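# Put bottles on ledges matching their cap colours

## Task

For every bottle, find the wall ledge whose coloured label strip is the same colour as that bottle's cap, and set the bottle upright on that ledge so that its entire base rests on the ledge surface.

## Robot and tools

Robot: two seven-joint arms, left_arm and right_arm, each ending in a two-finger gripper. Equal joint values on both arms give mirrored postures. The names do not match image sides: left_arm sits on the +y side.

Frame: every position and orientation is in one scene frame. Its origin is on the plane z = 0, straight below the midpoint between the two arm bases, which are 0.70 m higher. +x points forward (the way both arms face), +z points up, +y toward left_arm. Positions are in metres. Orientations are quaternions written w first (qw, qx, qy, qz). Reported hand poses can be off by a few centimetres, more at long reach.

Gripper axes: the fingers point along the gripper's +z and close along its y axis. end_effector_position is the spot between the closed finger pads, just under 1 cm behind the tips. Closing pushes the tips about 17 mm further along +z, mostly while the pads are still more than 70 mm apart.

The 16-number row: one flat list for both arms. First left_arm: x, y, z, qw, qx, qy, qz, opening; then right_arm with the same 8. x, y, z and the quaternion are an absolute target pose for that gripper in the scene frame, not an offset. Opening runs from -1 (closed) to +1 (fully open, 0.145 m); it is an absolute command. Always fill both halves, even if one arm is idle: for an idle arm repeat the pose from the last result before it went idle, with its current opening. Sending 0 as an opening is a real command (half open), not a no-op. To hold orientation steady, resend the same quaternion every row rather than copying the slightly drifted reported one.

execute_actions(actions, cameras): actions is a list of actions; each action is a table of up to 15 rows, each row lasting one control step (1/30 s); a short table repeats its last row until 15 steps pass (0.5 s per action). An action is rejected for both arms if any target lies over 0.6 m from the gripper's position at that action's start, measured along any of that gripper's own axes; if the first action fails this against the latest reported state, or any action is malformed, the whole call is rejected. An empty actions list just returns the state and images. cameras picks images: omitted, null or ["all"] gives both; [] gives none; an unknown name voids the call.

move(target, speed, blend, opening_speed, blocking, cameras): drives each gripper in a straight line from its Hand target to the pose in target. target is one 16-number row or a list of up to 15 rows (waypoints), with no 0.6 m limit. speed is top path speed in m/s, 0.002 to 1.1, default 0.25, with turning capped at twice that in rad/s; give one value or one per waypoint. blend (metres) rounds corners at intermediate waypoints; default 0 stops at each. opening_speed is how fast the commanded opening changes per second on the -1..+1 scale, at least 0.2. blocking=false returns after about 0.5 s while the move continues; a new move replaces a running one. A move does not avoid obstacles or the other arm; grippers lag, stray and may overshoot speed, especially with a nearly straight arm. Faster contact hits harder, and aiming further past a contact presses harder. Opening changes in later waypoints happen only after everything comes to rest there. The result adds a move: line, e.g. done, off_target, moving, held or fault, plus limits (paced = pose clipped, held = steps withheld). An arm not named in the ending is done, within 3 mm and 2 degrees. Neither done nor off_target says whether something is touched.

wait(seconds): 0 to 10 s, arms keep their last command; returns early if a running move ends. stop(): brakes the running move; needs braking room. zoom_image(camera, region): camera is cam_high or cam_low; region [x0, y0, x1, y1] in pixels of that camera's last image (896x504, origin top-left), at most 504 by 504. read_manual(section): only licence text. finished_scene(scene): ends scene 1 or 2 irreversibly; the goal must hold with the robot let go.

Controller behaviour: each step the commanded orientation is clipped to within 32 degrees of the measured one, and position is favoured if both cannot be reached. One action may fall short; the result's Hand target line shows where the arm is actually headed, so send the rest next. Tool commands shows current gripper commands. Large wrist turns can swing the elbow.

Gripping: grip_measured is the measured opening on the command scale; the last Joint positions number is the opening in metres. Hold something by commanding clearly below grip_measured; a lower command squeezes harder (about 10 N per pad, objects up to about 11 cm). Closing fully takes at least about 0.5 s; fast closes can squeeze too hard.

Results also give joint velocities ("within noise" means still), joint torques (include arm weight; offsets and noise; numbers 3 and 4 wrap at ±28 N m), and step readings of end_effector_position for execute_actions calls. Camera calibration (K, distortion, T_world_to_cam) lets image points be related to the scene frame, with a few millimetres to degrees of error.

Avoid: dropping bottles, releasing anything still moving, fast impacts, hard pushes, knocking objects out of the work area (ends the scene), and any contact between the two arms or a gripper closing on the other's fingers. The clearance check may stop a gripper near the other forearm but does not protect gripper against gripper. Holding loads, stretched poses or pushing at unreachable targets heats motors; MOTOR HOT warns near 85 °C, and at 100 °C an OVER-TEMPERATURE FAULT stops the arm for 30 to 60 s or more. Loose objects may occasionally be nudged by outside disturbances. Scene 1 is practice and can be skipped.

Each tool is called after "Request:" by a JSON object that holds its "method" and its "body".

## Session

Request:
{"method": "execute_actions", "body": {"actions": []}}

Scene clock: 0.00 s.
left_arm: end_effector_position=(+0.3554, +0.1334, +0.3763) grip_measured=+1.00 end_effector_quat_wxyz=(-0.040, -0.585, +0.680, -0.440) | right_arm: end_effector_position=(+0.4020, -0.0846, +0.4120) grip_measured=+1.00 end_effector_quat_wxyz=(+0.172, +0.783, +0.024, +0.598)
Joint positions: left_arm=[0.476 0.652 -0.724 1.144 -0.177 -0.294 0.656 0.145] | right_arm=[0.249 -0.096 -0.415 1.14 -0.092 0.203 -0.635 0.145]
Joint velocities: within noise
Joint torques (N m): no reading
Motor temperatures (°C): left_arm=[23 20 24 22 21 24 21] | right_arm=[21 23 24 21 21 21 22]
Hand target: left_arm +0.3554, +0.1334, +0.3763; -0.040, -0.585, +0.680, -0.440 | right_arm +0.4020, -0.0846, +0.4120; +0.172, +0.783, +0.024, +0.598
Tool commands: left_gripper/opening=+1.0 right_gripper/opening=+1.0

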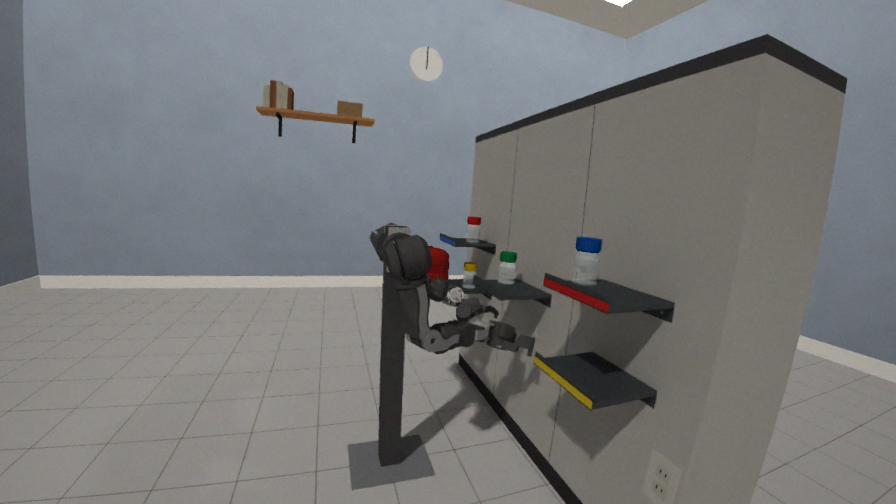

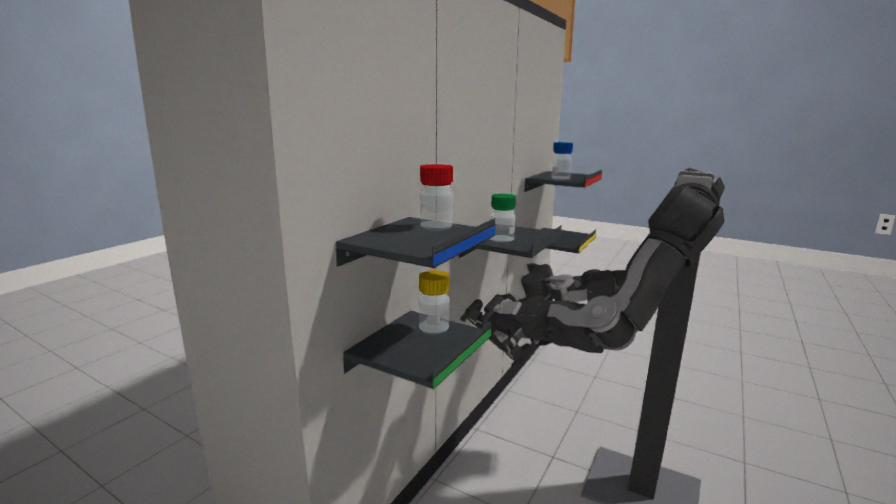

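Request:
{"method": "zoom_image", "body": {"camera": "cam_high", "region": [380, 200, 700, 420]}}

Request:
{"method": "zoom_image", "body": {"camera": "cam_low", "region": [320, 120, 640, 400]}}

Scaled by 1.575 from the camera's 896x504 image, which has a finer 1280x720 frame.

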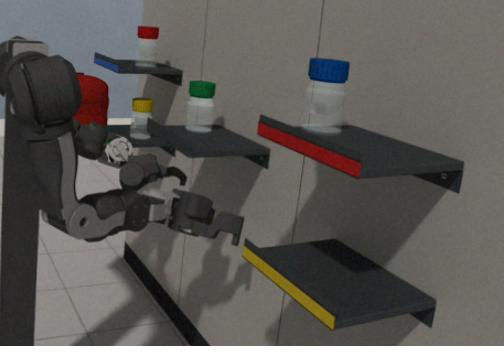

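Scaled by 1.575 from the camera's 896x504 image, which has a finer 1280x720 frame.

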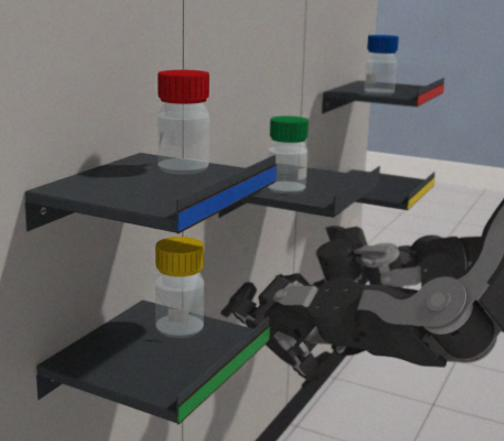

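Request:
{"method": "move", "body": {"target": [0.27,0.25,0.60,0,0.7071,0,0.7071,0.6,0.27,-0.25,0.60,0,0.7071,0,0.7071,0.6]}}

Scene clock: 92.50 s.
left_arm: end_effector_position=(+0.2702, +0.2489, +0.5997) grip_measured=+0.60 end_effector_quat_wxyz=(+0.001, +0.707, -0.004, +0.707) | right_arm: end_effector_position=(+0.2702, -0.2511, +0.5987) grip_measured=+0.60 end_effector_quat_wxyz=(+0.002, +0.709, -0.002, +0.706)
Joint positions: left_arm=[-0.461 0.382 0.495 2.323 0.579 0.409 0.082 0.119] | right_arm=[-0.545 0.529 0.455 2.322 0.703 0.311 -0.077 0.119]
Joint velocities: within noise
Joint torques (N m): left_arm=[1.62 2.18 1.35 4.68 0.23 -0.53 -0.06] | right_arm=[0.38 3.68 2.44 3.74 0.13 -0.49 0.17]
Motor temperatures (°C): left_arm=[26 21 25 23 22 24 21] | right_arm=[23 23 24 23 21 21 21]
Hand target: left_arm +0.2700, +0.2500, +0.6000; +0.000, +0.707, +0.000, +0.707 | right_arm +0.2700, -0.2500, +0.6000; +0.000, +0.707, +0.000, +0.707
Off the commanded pose: left_arm 0.001 m, 0 deg | right_arm 0.002 m, 0 deg.
move: done

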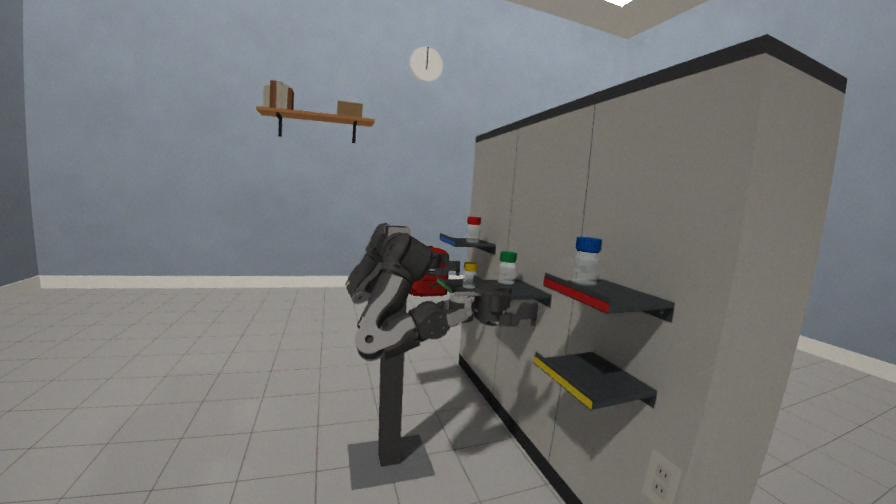

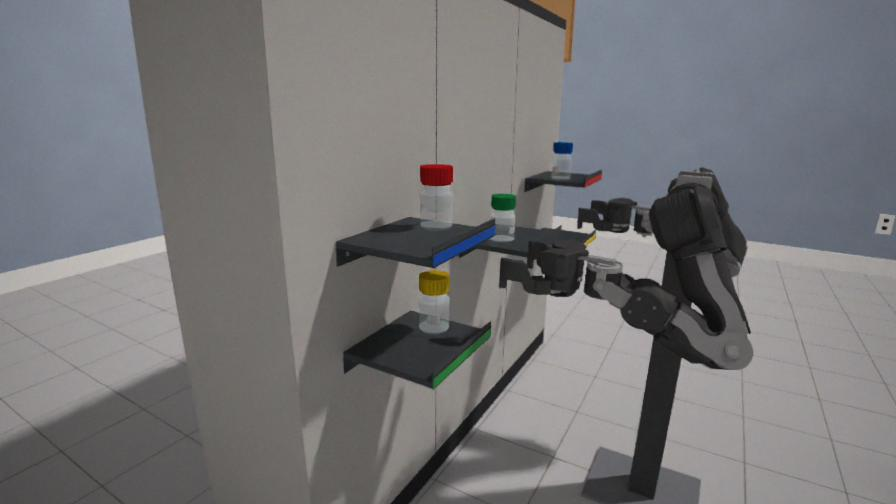

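Request:
{"method": "zoom_image", "body": {"camera": "cam_low", "region": [400, 140, 660, 300]}}

Request:
{"method": "zoom_image", "body": {"camera": "cam_high", "region": [420, 200, 580, 340]}}

Scaled by 1.938 from the camera's 896x504 image, which has a finer 1280x720 frame.

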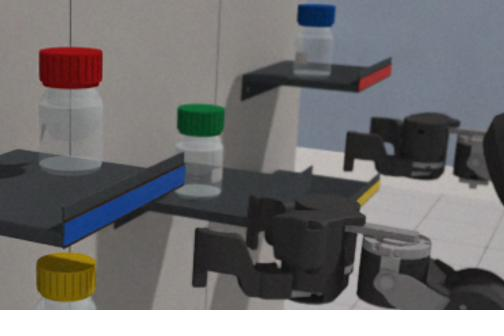

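Scaled by 3.150 from the camera's 896x504 image, which has a finer 1280x720 frame.

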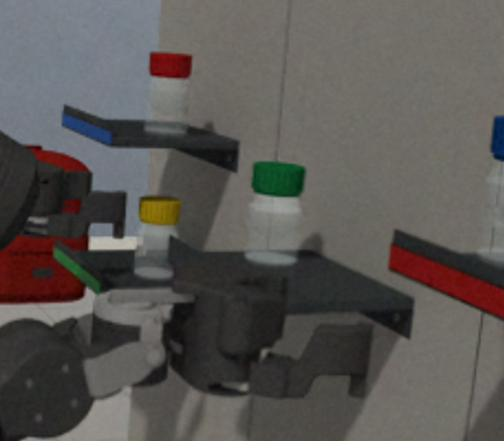

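Request:
{"method": "move", "body": {"target": [0.31,0.316,0.75,0,0.7071,0,0.7071,0.6,0.31,-0.345,0.75,0,0.7071,0,0.7071,0.6]}}

Request:
{"method": "zoom_image", "body": {"camera": "cam_low", "region": [400, 120, 640, 270]}}

Request:
{"method": "zoom_image", "body": {"camera": "cam_high", "region": [420, 190, 660, 340]}}

Scene clock: 123.87 s.
left_arm: end_effector_position=(+0.3101, +0.3166, +0.7490) grip_measured=+0.60 end_effector_quat_wxyz=(+0.000, +0.708, +0.002, +0.706) | right_arm: end_effector_position=(+0.3100, -0.3454, +0.7491) grip_measured=+0.60 end_effector_quat_wxyz=(+0.001, +0.709, -0.002, +0.706)
Joint positions: left_arm=[-0.105 1.14 0.746 2.056 1.416 0.733 -0.24 0.119] | right_arm=[-0.31 1.192 0.912 1.938 1.39 0.655 -0.081 0.119]
Joint velocities: within noise
Joint torques (N m): left_arm=[3.81 6.69 2.4 1.06 0.01 -0.66 0.19] | right_arm=[2.31 7.08 3.4 0.72 0.02 -0.55 0.18]
Motor temperatures (°C): left_arm=[24 21 25 24 22 24 21] | right_arm=[22 24 24 23 22 21 21]
Hand target: left_arm +0.3100, +0.3160, +0.7500; +0.000, +0.707, +0.000, +0.707 | right_arm +0.3100, -0.3450, +0.7499; +0.000, +0.707, +0.000, +0.707
Off the commanded pose: left_arm 0.001 m, 0 deg | right_arm 0.001 m, 0 deg.
move: done

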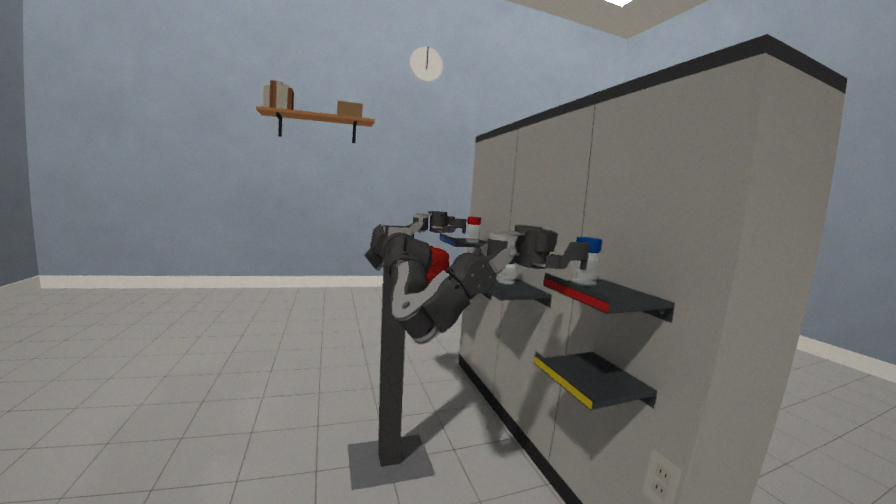

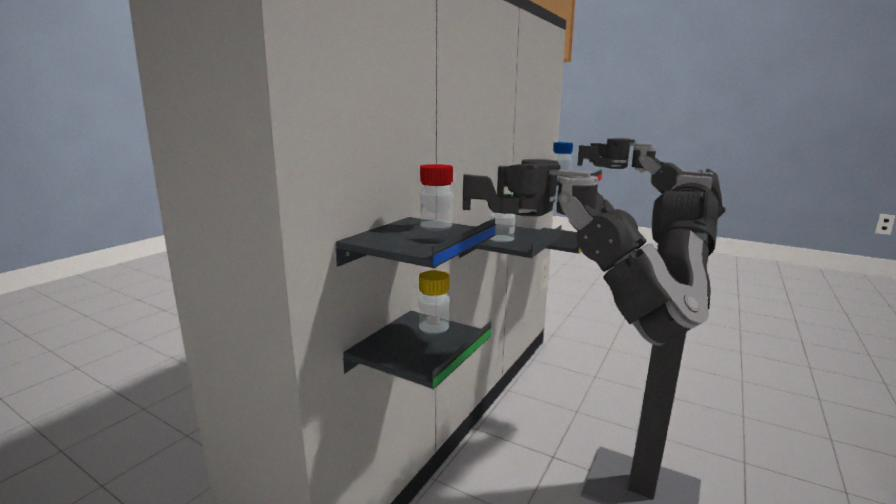

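Scaled by 2.100 from the camera's 896x504 image, which has a finer 1280x720 frame.

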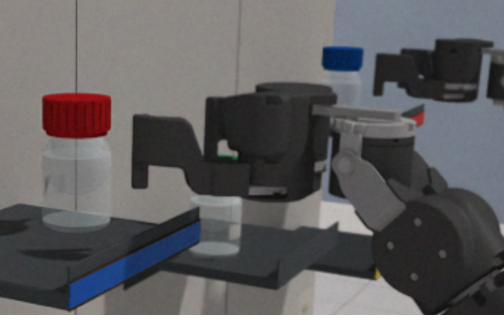

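Scaled by 2.100 from the camera's 896x504 image, which has a finer 1280x720 frame.

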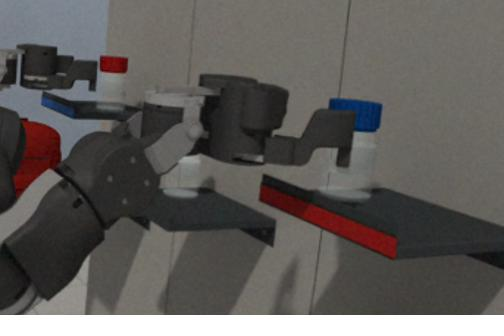

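Request:
{"method": "move", "body": {"target": [[0.28,0.15,0.70,0,0.7071,0,0.7071,0.6,0.31,-0.345,0.75,0,0.7071,0,0.7071,0.6],[0.28,0.032,0.645,0,0.7071,0,0.7071,0.6,0.31,-0.345,0.75,0,0.7071,0,0.7071,0.6],[0.36,0.032,0.641,0,0.7071,0,0.7071,0.6,0.31,-0.345,0.75,0,0.7071,0,0.7071,0.6]], "blend": 0.03}}

Request:
{"method": "zoom_image", "body": {"camera": "cam_low", "region": [420, 160, 620, 280]}}

Request:
{"method": "zoom_image", "body": {"camera": "cam_high", "region": [420, 200, 620, 320]}}

Scene clock: 244.27 s.
left_arm: end_effector_position=(+0.3602, +0.0329, +0.6410) grip_measured=+0.60 end_effector_quat_wxyz=(-0.002, +0.707, +0.002, +0.707) | right_arm: end_effector_position=(+0.3100, -0.3454, +0.7491) grip_measured=+0.60 end_effector_quat_wxyz=(+0.001, +0.709, -0.002, +0.706)
Joint positions: left_arm=[0.596 0.176 -0.84 1.987 0.68 0.612 -1.137 0.119] | right_arm=[-0.31 1.192 0.912 1.938 1.39 0.655 -0.081 0.119]
Joint velocities: within noise
Joint torques (N m): left_arm=[6.92 -0.96 1.07 3.86 -0.25 -0.4 0.2] | right_arm=[2.47 7.16 3.41 0.76 0.03 -0.55 0.16]
Motor temperatures (°C): left_arm=[24 25 26 21 21 25 21] | right_arm=[21 26 25 20 20 21 21]
Hand target: left_arm +0.3600, +0.0320, +0.6410; +0.000, +0.707, +0.000, +0.707 | right_arm +0.3100, -0.3449, +0.7499; +0.000, +0.707, +0.000, +0.707
Off the commanded pose: left_arm 0.001 m, 0 deg | right_arm 0.001 m, 0 deg.
move: done; limits=paced

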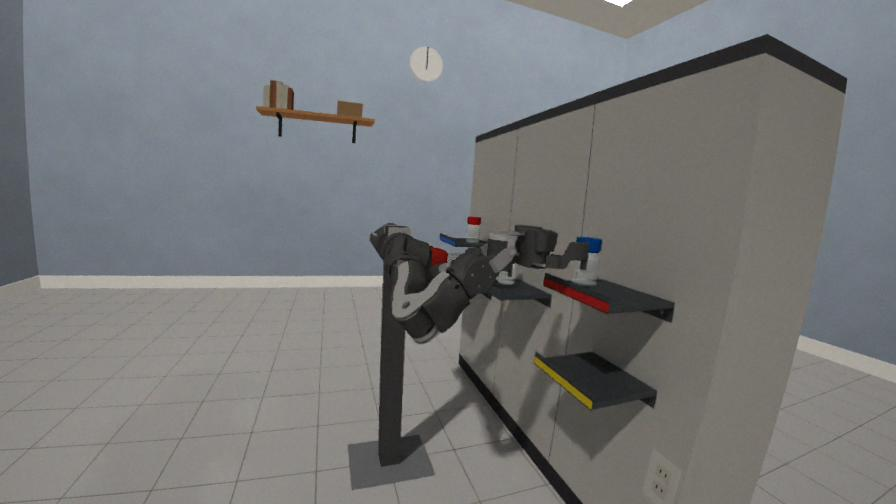

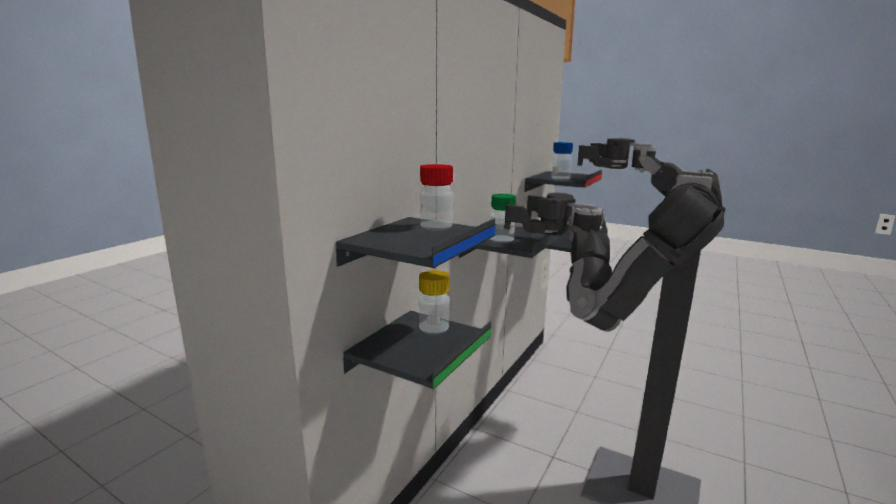

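Scaled by 2.520 from the camera's 896x504 image, which has a finer 1280x720 frame.

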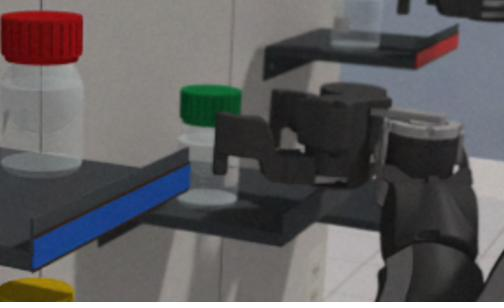

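Scaled by 2.520 from the camera's 896x504 image, which has a finer 1280x720 frame.

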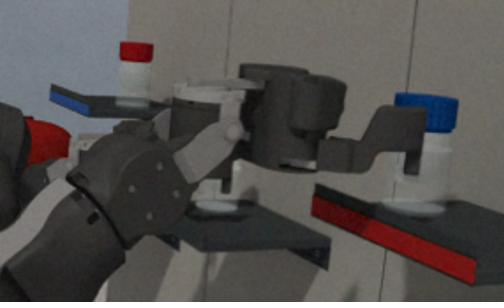

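Request:
{"method": "move", "body": {"target": [[0.402,0.032,0.638,0,0.7071,0,0.7071,0.6,0.27,-0.345,0.70,0,0.7071,0,0.7071,0.6],[0.402,0.032,0.638,0,0.7071,0,0.7071,-0.6,0.27,-0.345,0.70,0,0.7071,0,0.7071,0.6]], "opening_speed": 1.5}}

Request:
{"method": "zoom_image", "body": {"camera": "cam_high", "region": [420, 200, 620, 320]}}

Request:
{"method": "zoom_image", "body": {"camera": "cam_low", "region": [420, 160, 620, 280]}}

Scene clock: 256.30 s.
left_arm: end_effector_position=(+0.4015, +0.0328, +0.6380) grip_measured=-0.40 end_effector_quat_wxyz=(-0.001, +0.707, +0.001, +0.707) | right_arm: end_effector_position=(+0.2705, -0.3452, +0.6979) grip_measured=+0.60 end_effector_quat_wxyz=(+0.000, +0.710, -0.002, +0.704)
Joint positions: left_arm=[0.702 0.177 -0.82 1.785 0.705 0.517 -1.024 0.045] | right_arm=[-0.523 0.888 1.062 2.087 1.194 0.614 0.112 0.119]
Joint velocities: within noise
Joint torques (N m): left_arm=[8.53 -1.2 1.55 3.18 -0.25 -0.45 0.2] | right_arm=[1.31 5.82 3.97 1.63 0.12 -0.55 0.19]
Motor temperatures (°C): left_arm=[25 24 25 22 21 25 21] | right_arm=[21 26 25 20 20 21 21]
Hand target: left_arm +0.4020, +0.0321, +0.6379; +0.000, +0.707, +0.000, +0.707 | right_arm +0.2700, -0.3449, +0.7000; +0.000, +0.707, +0.000, +0.707
Off the commanded pose: left_arm 0.001 m, 0 deg | right_arm 0.002 m, 1 deg.
move: done

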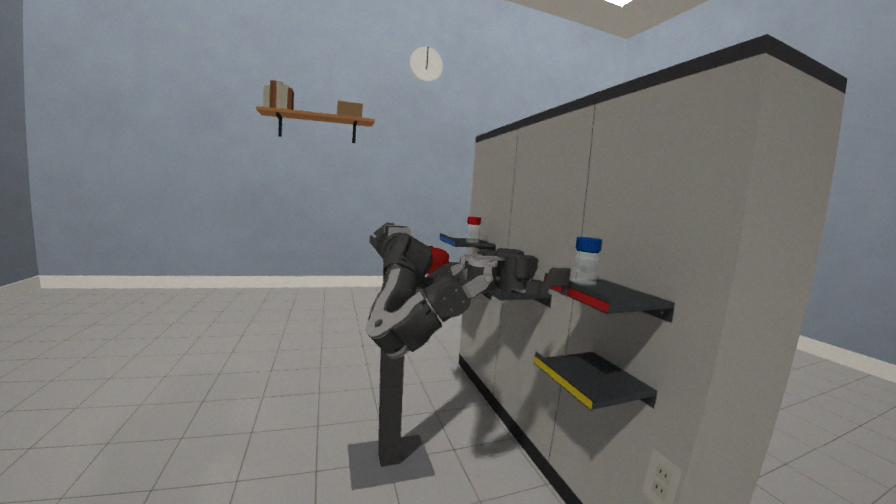

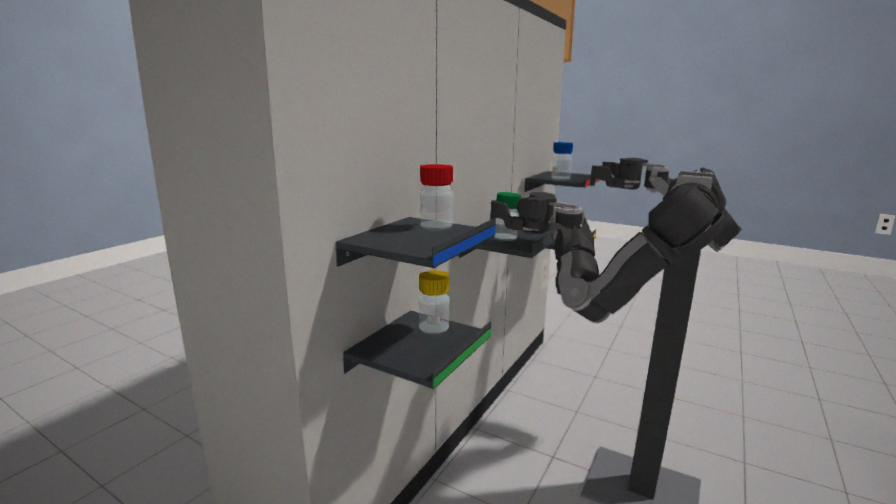

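Scaled by 2.520 from the camera's 896x504 image, which has a finer 1280x720 frame.

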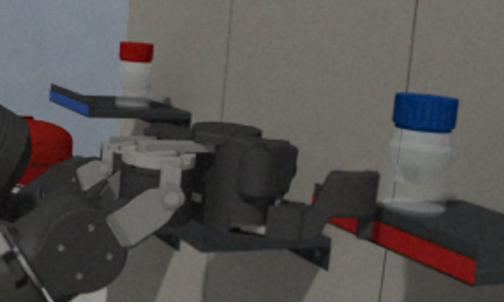

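Scaled by 2.520 from the camera's 896x504 image, which has a finer 1280x720 frame.

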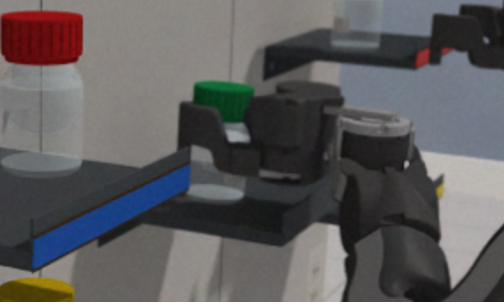

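Request:
{"method": "move", "body": {"target": [[0.402,0.032,0.70,0,0.7071,0,0.7071,-0.6,0.27,-0.345,0.70,0,0.7071,0,0.7071,0.6],[0.265,0.10,0.68,0,0.7071,0,0.7071,-0.6,0.27,-0.345,0.70,0,0.7071,0,0.7071,0.6],[0.26,0.38,0.58,-0.153,0.6903,0.153,0.6903,-0.6,0.27,-0.345,0.70,0,0.7071,0,0.7071,0.6],[0.30,0.43,0.575,-0.153,0.6903,0.153,0.6903,-0.6,0.27,-0.345,0.70,0,0.7071,0,0.7071,0.6]], "blend": [0.02,0.02,0.01,0]}}

Request:
{"method": "zoom_image", "body": {"camera": "cam_low", "region": [340, 200, 600, 400]}}

Scene clock: 294.87 s.
left_arm: end_effector_position=(+0.2993, +0.4311, +0.5750) grip_measured=-0.56 end_effector_quat_wxyz=(-0.156, +0.691, +0.154, +0.689) | right_arm: end_effector_position=(+0.2705, -0.3452, +0.6979) grip_measured=+0.60 end_effector_quat_wxyz=(+0.000, +0.710, -0.002, +0.704)
Joint positions: left_arm=[0.359 1.684 -1.087 1.721 1.576 -0.728 -0.511 0.033] | right_arm=[-0.523 0.888 1.062 2.087 1.194 0.614 0.112 0.119]
Joint velocities: within noise
Joint torques (N m): left_arm=[3.86 6.55 2.71 0.03 -0.08 -0.68 0.23] | right_arm=[1.2 5.89 3.9 1.68 0.1 -0.55 0.18]
Motor temperatures (°C): left_arm=[27 23 25 22 22 25 21] | right_arm=[21 26 25 20 20 21 21]
Hand target: left_arm +0.3000, +0.4300, +0.5751; -0.153, +0.690, +0.153, +0.690 | right_arm +0.2700, -0.3449, +0.7000; +0.000, +0.707, +0.000, +0.707
Off the commanded pose: left_arm 0.001 m, 0 deg | right_arm 0.002 m, 1 deg.
move: done

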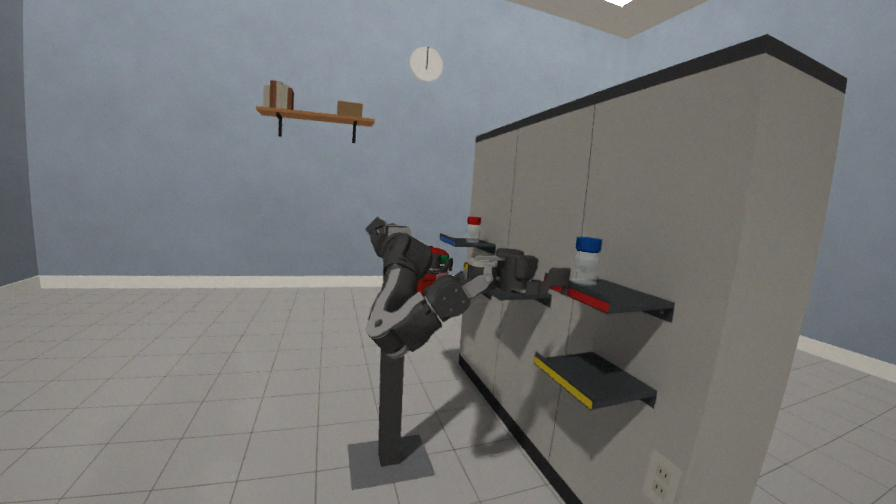

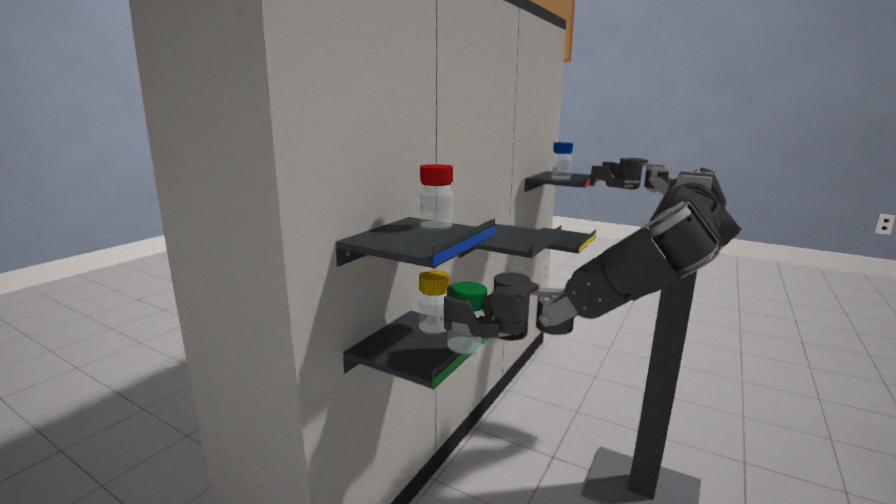

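Scaled by 1.938 from the camera's 896x504 image, which has a finer 1280x720 frame.

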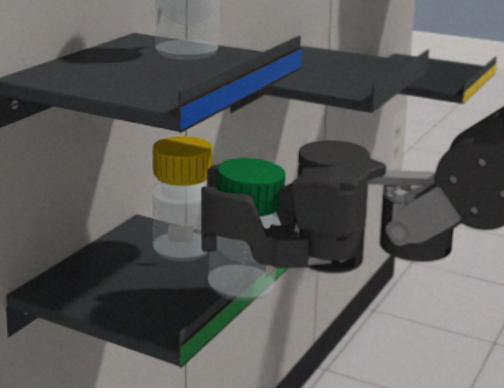

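Request:
{"method": "move", "body": {"target": [[0.30,0.43,0.575,-0.153,0.6903,0.153,0.6903,-0.8,0.27,-0.345,0.70,0,0.7071,0,0.7071,0.6],[0.405,0.458,0.578,-0.153,0.6903,0.153,0.6903,-0.8,0.27,-0.345,0.70,0,0.7071,0,0.7071,0.6],[0.405,0.458,0.545,-0.153,0.6903,0.153,0.6903,-0.8,0.27,-0.345,0.70,0,0.7071,0,0.7071,0.6]], "speed": [0.2,0.2,0.08], "opening_speed": 1.5}}

Request:
{"method": "zoom_image", "body": {"camera": "cam_low", "region": [340, 240, 540, 400]}}

Request:
{"method": "zoom_image", "body": {"camera": "cam_high", "region": [420, 200, 540, 320]}}

Scene clock: 313.47 s.
left_arm: end_effector_position=(+0.4057, +0.4600, +0.5546) grip_measured=-0.56 end_effector_quat_wxyz=(-0.154, +0.679, +0.156, +0.700) | right_arm: end_effector_position=(+0.2705, -0.3452, +0.6979) grip_measured=+0.60 end_effector_quat_wxyz=(+0.000, +0.710, -0.002, +0.704)
Joint positions: left_arm=[0.691 1.136 -0.965 1.029 1.391 -0.385 -0.258 0.033] | right_arm=[-0.523 0.888 1.062 2.087 1.194 0.614 0.112 0.119]
Joint velocities: within noise
Joint torques (N m): left_arm=[4.89 4.97 1.25 0.54 0.07 -0.27 0.2] | right_arm=[1.33 5.82 3.96 1.73 0.11 -0.56 0.19]
Motor temperatures (°C): left_arm=[25 25 25 22 21 25 21] | right_arm=[21 26 25 20 20 21 21]
Hand target: left_arm +0.4049, +0.4580, +0.5451; -0.153, +0.690, +0.153, +0.690 | right_arm +0.2700, -0.3449, +0.7000; +0.000, +0.707, +0.000, +0.707
Off the commanded pose: left_arm 0.010 m, 2 deg | right_arm 0.002 m, 1 deg.
move: off_target (left_arm)

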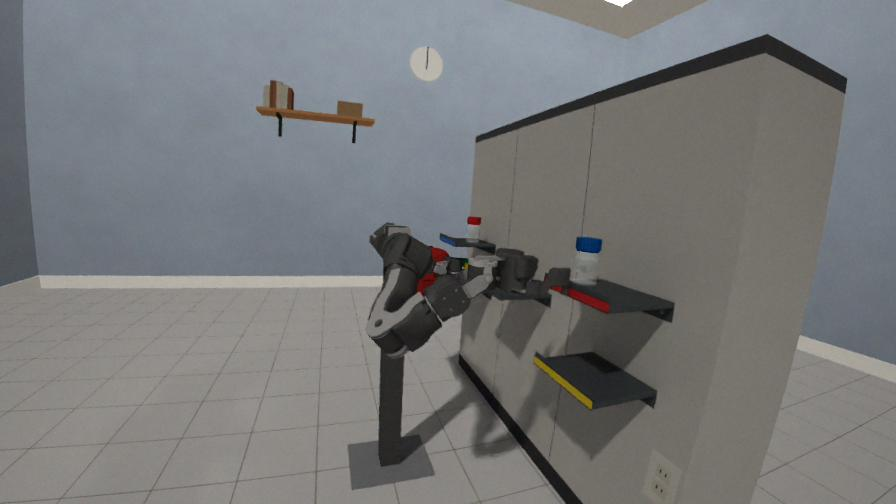

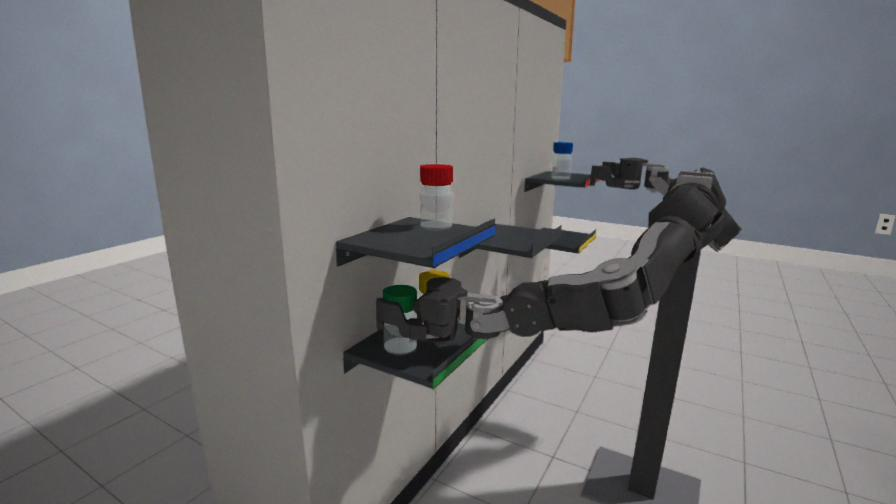

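Scaled by 2.520 from the camera's 896x504 image, which has a finer 1280x720 frame.

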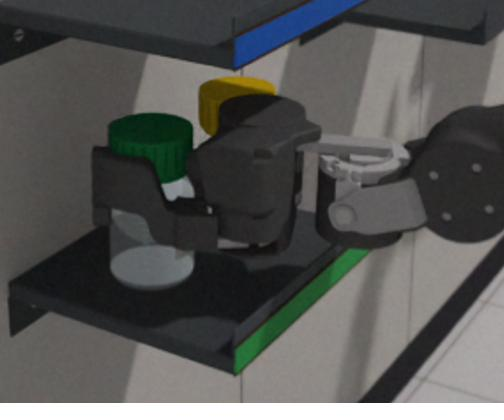

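Scaled by 4.200 from the camera's 896x504 image, which has a finer 1280x720 frame.

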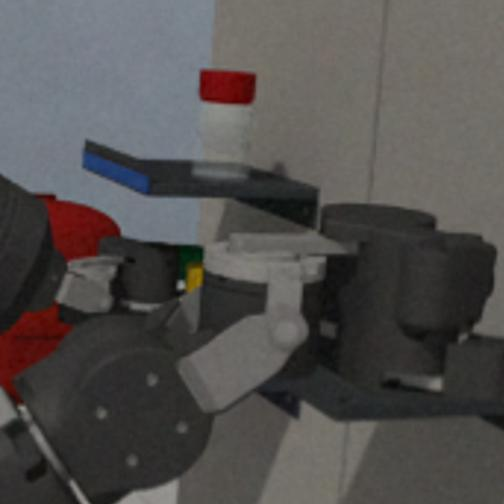

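Request:
{"method": "move", "body": {"target": [[0.405,0.458,0.552,-0.153,0.6903,0.153,0.6903,-0.8,0.27,-0.345,0.70,0,0.7071,0,0.7071,0.6],[0.405,0.458,0.552,-0.153,0.6903,0.153,0.6903,0.2,0.27,-0.345,0.70,0,0.7071,0,0.7071,0.6]], "speed": 0.1, "opening_speed": 0.8}}

Request:
{"method": "zoom_image", "body": {"camera": "cam_low", "region": [340, 240, 540, 400]}}

Scene clock: 339.80 s.
left_arm: end_effector_position=(+0.4053, +0.4586, +0.5537) grip_measured=+0.20 end_effector_quat_wxyz=(-0.153, +0.688, +0.154, +0.692) | right_arm: end_effector_position=(+0.2705, -0.3452, +0.6979) grip_measured=+0.60 end_effector_quat_wxyz=(+0.000, +0.710, -0.002, +0.704)
Joint positions: left_arm=[0.691 1.148 -0.965 1.048 1.392 -0.356 -0.263 0.09] | right_arm=[-0.523 0.888 1.062 2.087 1.194 0.614 0.112 0.119]
Joint velocities: within noise
Joint torques (N m): left_arm=[6.55 6.08 2.47 1.51 0.02 -0.58 0.09] | right_arm=[1.31 5.87 3.88 1.73 0.13 -0.53 0.17]
Motor temperatures (°C): left_arm=[25 25 25 21 21 25 21] | right_arm=[21 26 25 20 20 21 21]
Hand target: left_arm +0.4050, +0.4581, +0.5521; -0.153, +0.690, +0.153, +0.690 | right_arm +0.2700, -0.3449, +0.7000; +0.000, +0.707, +0.000, +0.707
Off the commanded pose: left_arm 0.002 m, 0 deg | right_arm 0.002 m, 1 deg.
move: done

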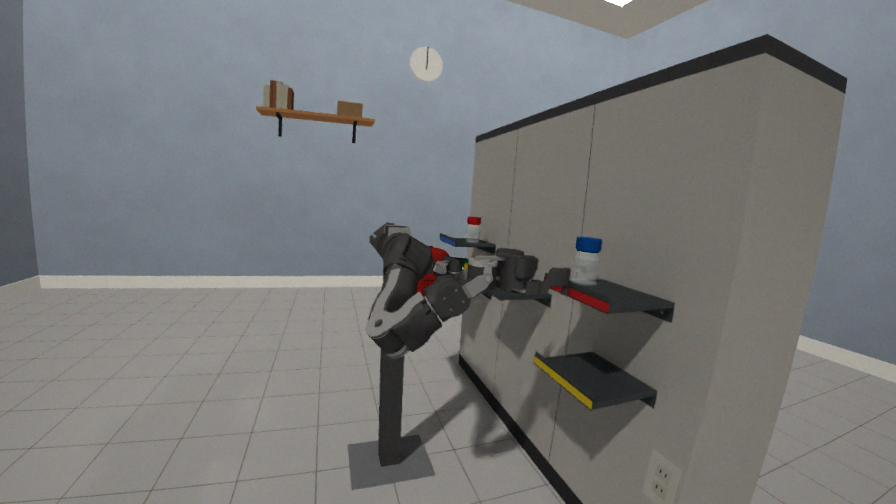

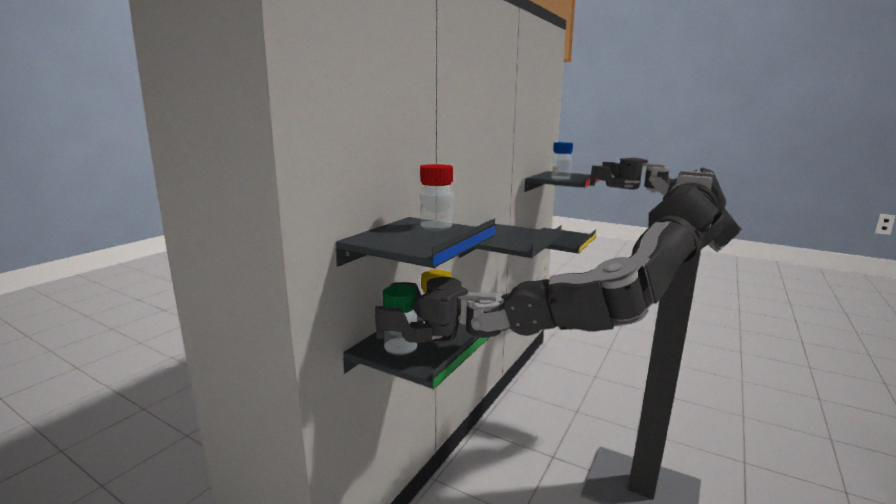

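Scaled by 2.520 from the camera's 896x504 image, which has a finer 1280x720 frame.

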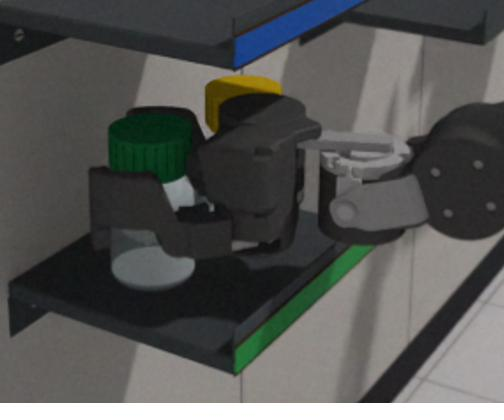

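Request:
{"method": "move", "body": {"target": [[0.285,0.42,0.565,-0.153,0.6903,0.153,0.6903,0.2,0.27,-0.345,0.70,0,0.7071,0,0.7071,0.6]], "speed": 0.15}}

Request:
{"method": "zoom_image", "body": {"camera": "cam_low", "region": [340, 240, 540, 400]}}

Scene clock: 355.63 s.
left_arm: end_effector_position=(+0.2849, +0.4205, +0.5665) grip_measured=+0.20 end_effector_quat_wxyz=(-0.154, +0.690, +0.152, +0.691) | right_arm: end_effector_position=(+0.2705, -0.3452, +0.6979) grip_measured=+0.60 end_effector_quat_wxyz=(+0.000, +0.710, -0.002, +0.704)
Joint positions: left_arm=[0.571 1.693 -1.358 1.784 1.498 -0.787 -0.572 0.09] | right_arm=[-0.523 0.888 1.062 2.087 1.194 0.614 0.112 0.119]
Joint velocities: within noise
Joint torques (N m): left_arm=[3.76 5.26 1.76 0.18 -0.13 -0.6 0.02] | right_arm=[1.36 5.92 3.95 1.72 0.11 -0.58 0.18]
Motor temperatures (°C): left_arm=[25 25 25 21 21 25 21] | right_arm=[21 26 25 20 20 21 21]
Hand target: left_arm +0.2850, +0.4199, +0.5651; -0.153, +0.690, +0.153, +0.690 | right_arm +0.2700, -0.3449, +0.7000; +0.000, +0.707, +0.000, +0.707
Off the commanded pose: left_arm 0.002 m, 0 deg | right_arm 0.002 m, 1 deg.
joint sent to its limit (left arm) — joint 6 (wrist pitch), lower limit. The joint targets still meet the commanded pose.
move: done

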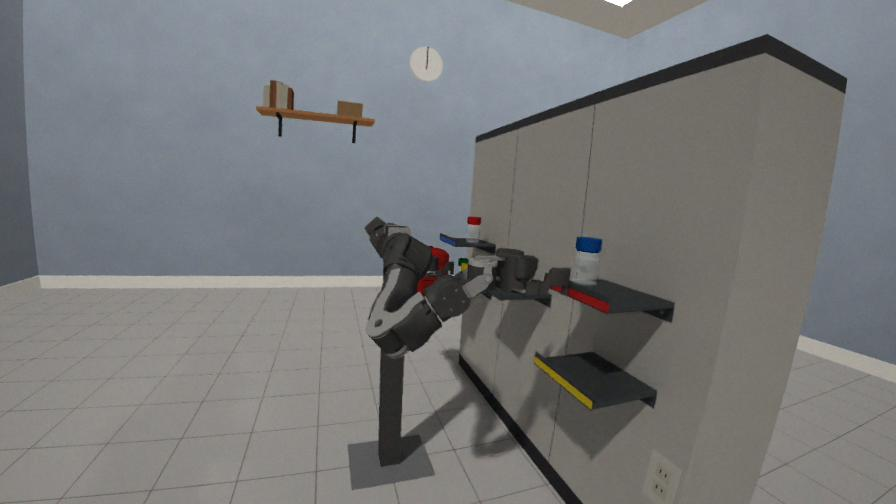

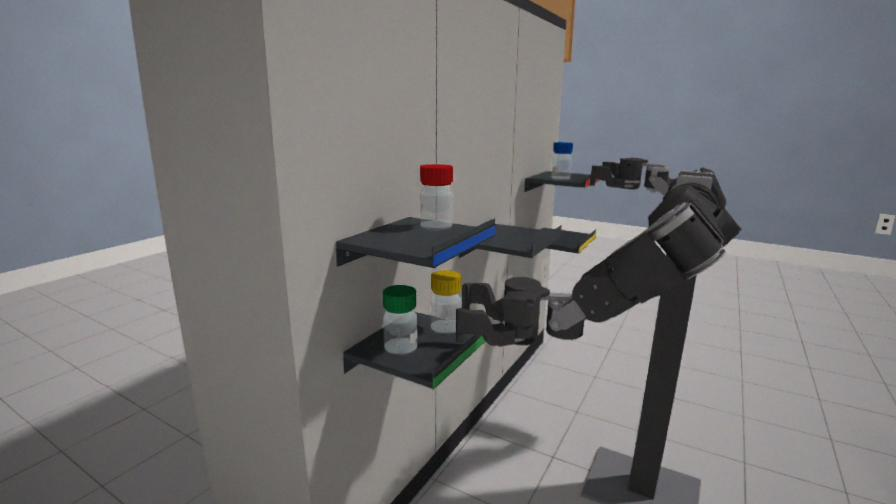

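Scaled by 2.520 from the camera's 896x504 image, which has a finer 1280x720 frame.

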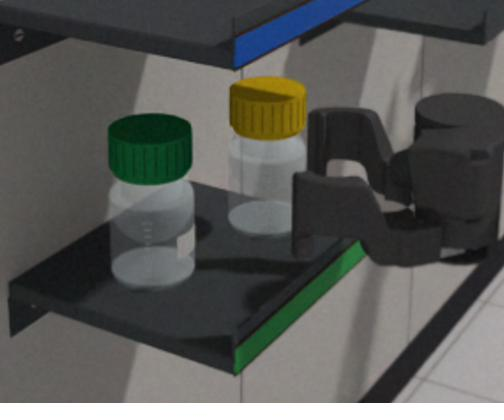

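Request:
{"method": "move", "body": {"target": [[0.265,0.30,0.60,0,0.7071,0,0.7071,0.4,0.25,-0.40,0.66,0,0.7071,0,0.7071,0.6]]}}

Request:
{"method": "zoom_image", "body": {"camera": "cam_low", "region": [340, 240, 540, 400]}}

Request:
{"method": "zoom_image", "body": {"camera": "cam_high", "region": [420, 200, 540, 320]}}

Scene clock: 382.10 s.
left_arm: end_effector_position=(+0.2650, +0.3001, +0.5996) grip_measured=+0.40 end_effector_quat_wxyz=(+0.001, +0.707, +0.003, +0.707) | right_arm: end_effector_position=(+0.2507, -0.3997, +0.6583) grip_measured=+0.60 end_effector_quat_wxyz=(-0.001, +0.709, -0.002, +0.705)
Joint positions: left_arm=[0.66 1.877 -1.454 2.175 1.313 -0.767 -0.421 0.105] | right_arm=[-0.66 0.813 1.113 1.842 1.055 0.398 0.445 0.119]
Joint velocities: within noise
Joint torques (N m): left_arm=[2.12 5.45 2.33 1.09 -0.08 -0.52 0.22] | right_arm=[0.25 5.89 4.64 2 0.3 -0.49 0.2]
Motor temperatures (°C): left_arm=[24 25 25 21 21 25 21] | right_arm=[21 26 25 20 20 21 21]
Hand target: left_arm +0.2650, +0.3001, +0.6000; +0.000, +0.707, +0.000, +0.707 | right_arm +0.2500, -0.4000, +0.6600; +0.000, +0.707, +0.000, +0.707
Off the commanded pose: left_arm 0.000 m, 0 deg | right_arm 0.002 m, 0 deg.
move: done

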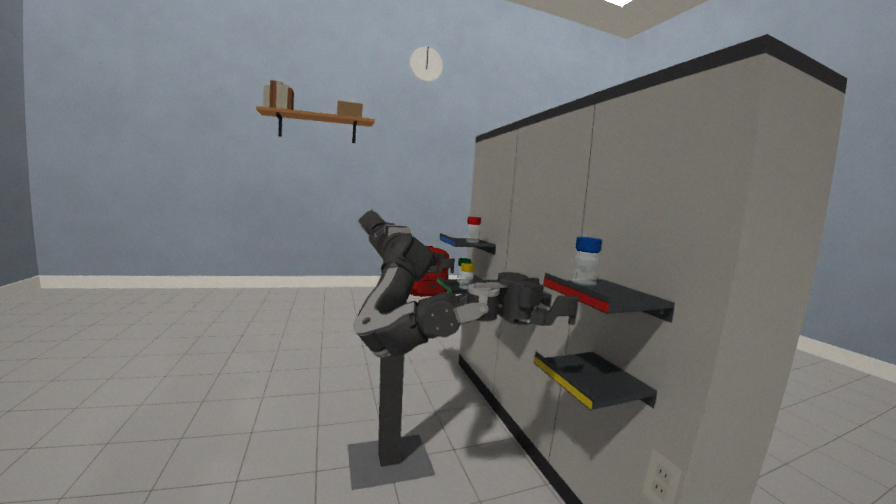

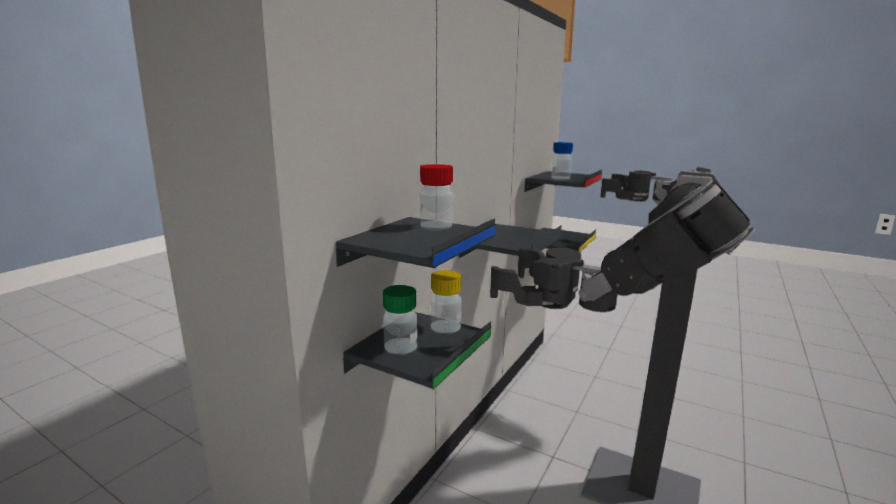

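Scaled by 2.520 from the camera's 896x504 image, which has a finer 1280x720 frame.

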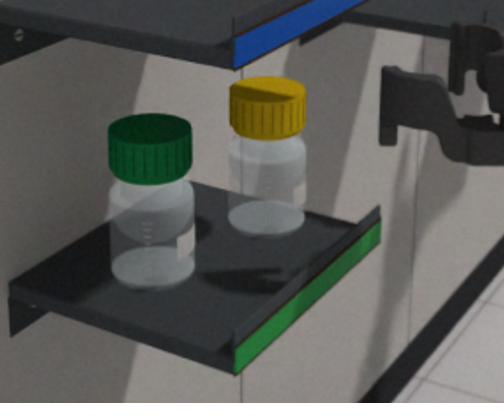

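Scaled by 4.200 from the camera's 896x504 image, which has a finer 1280x720 frame.

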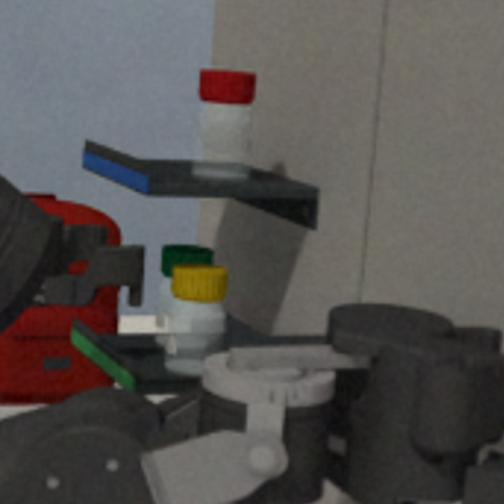

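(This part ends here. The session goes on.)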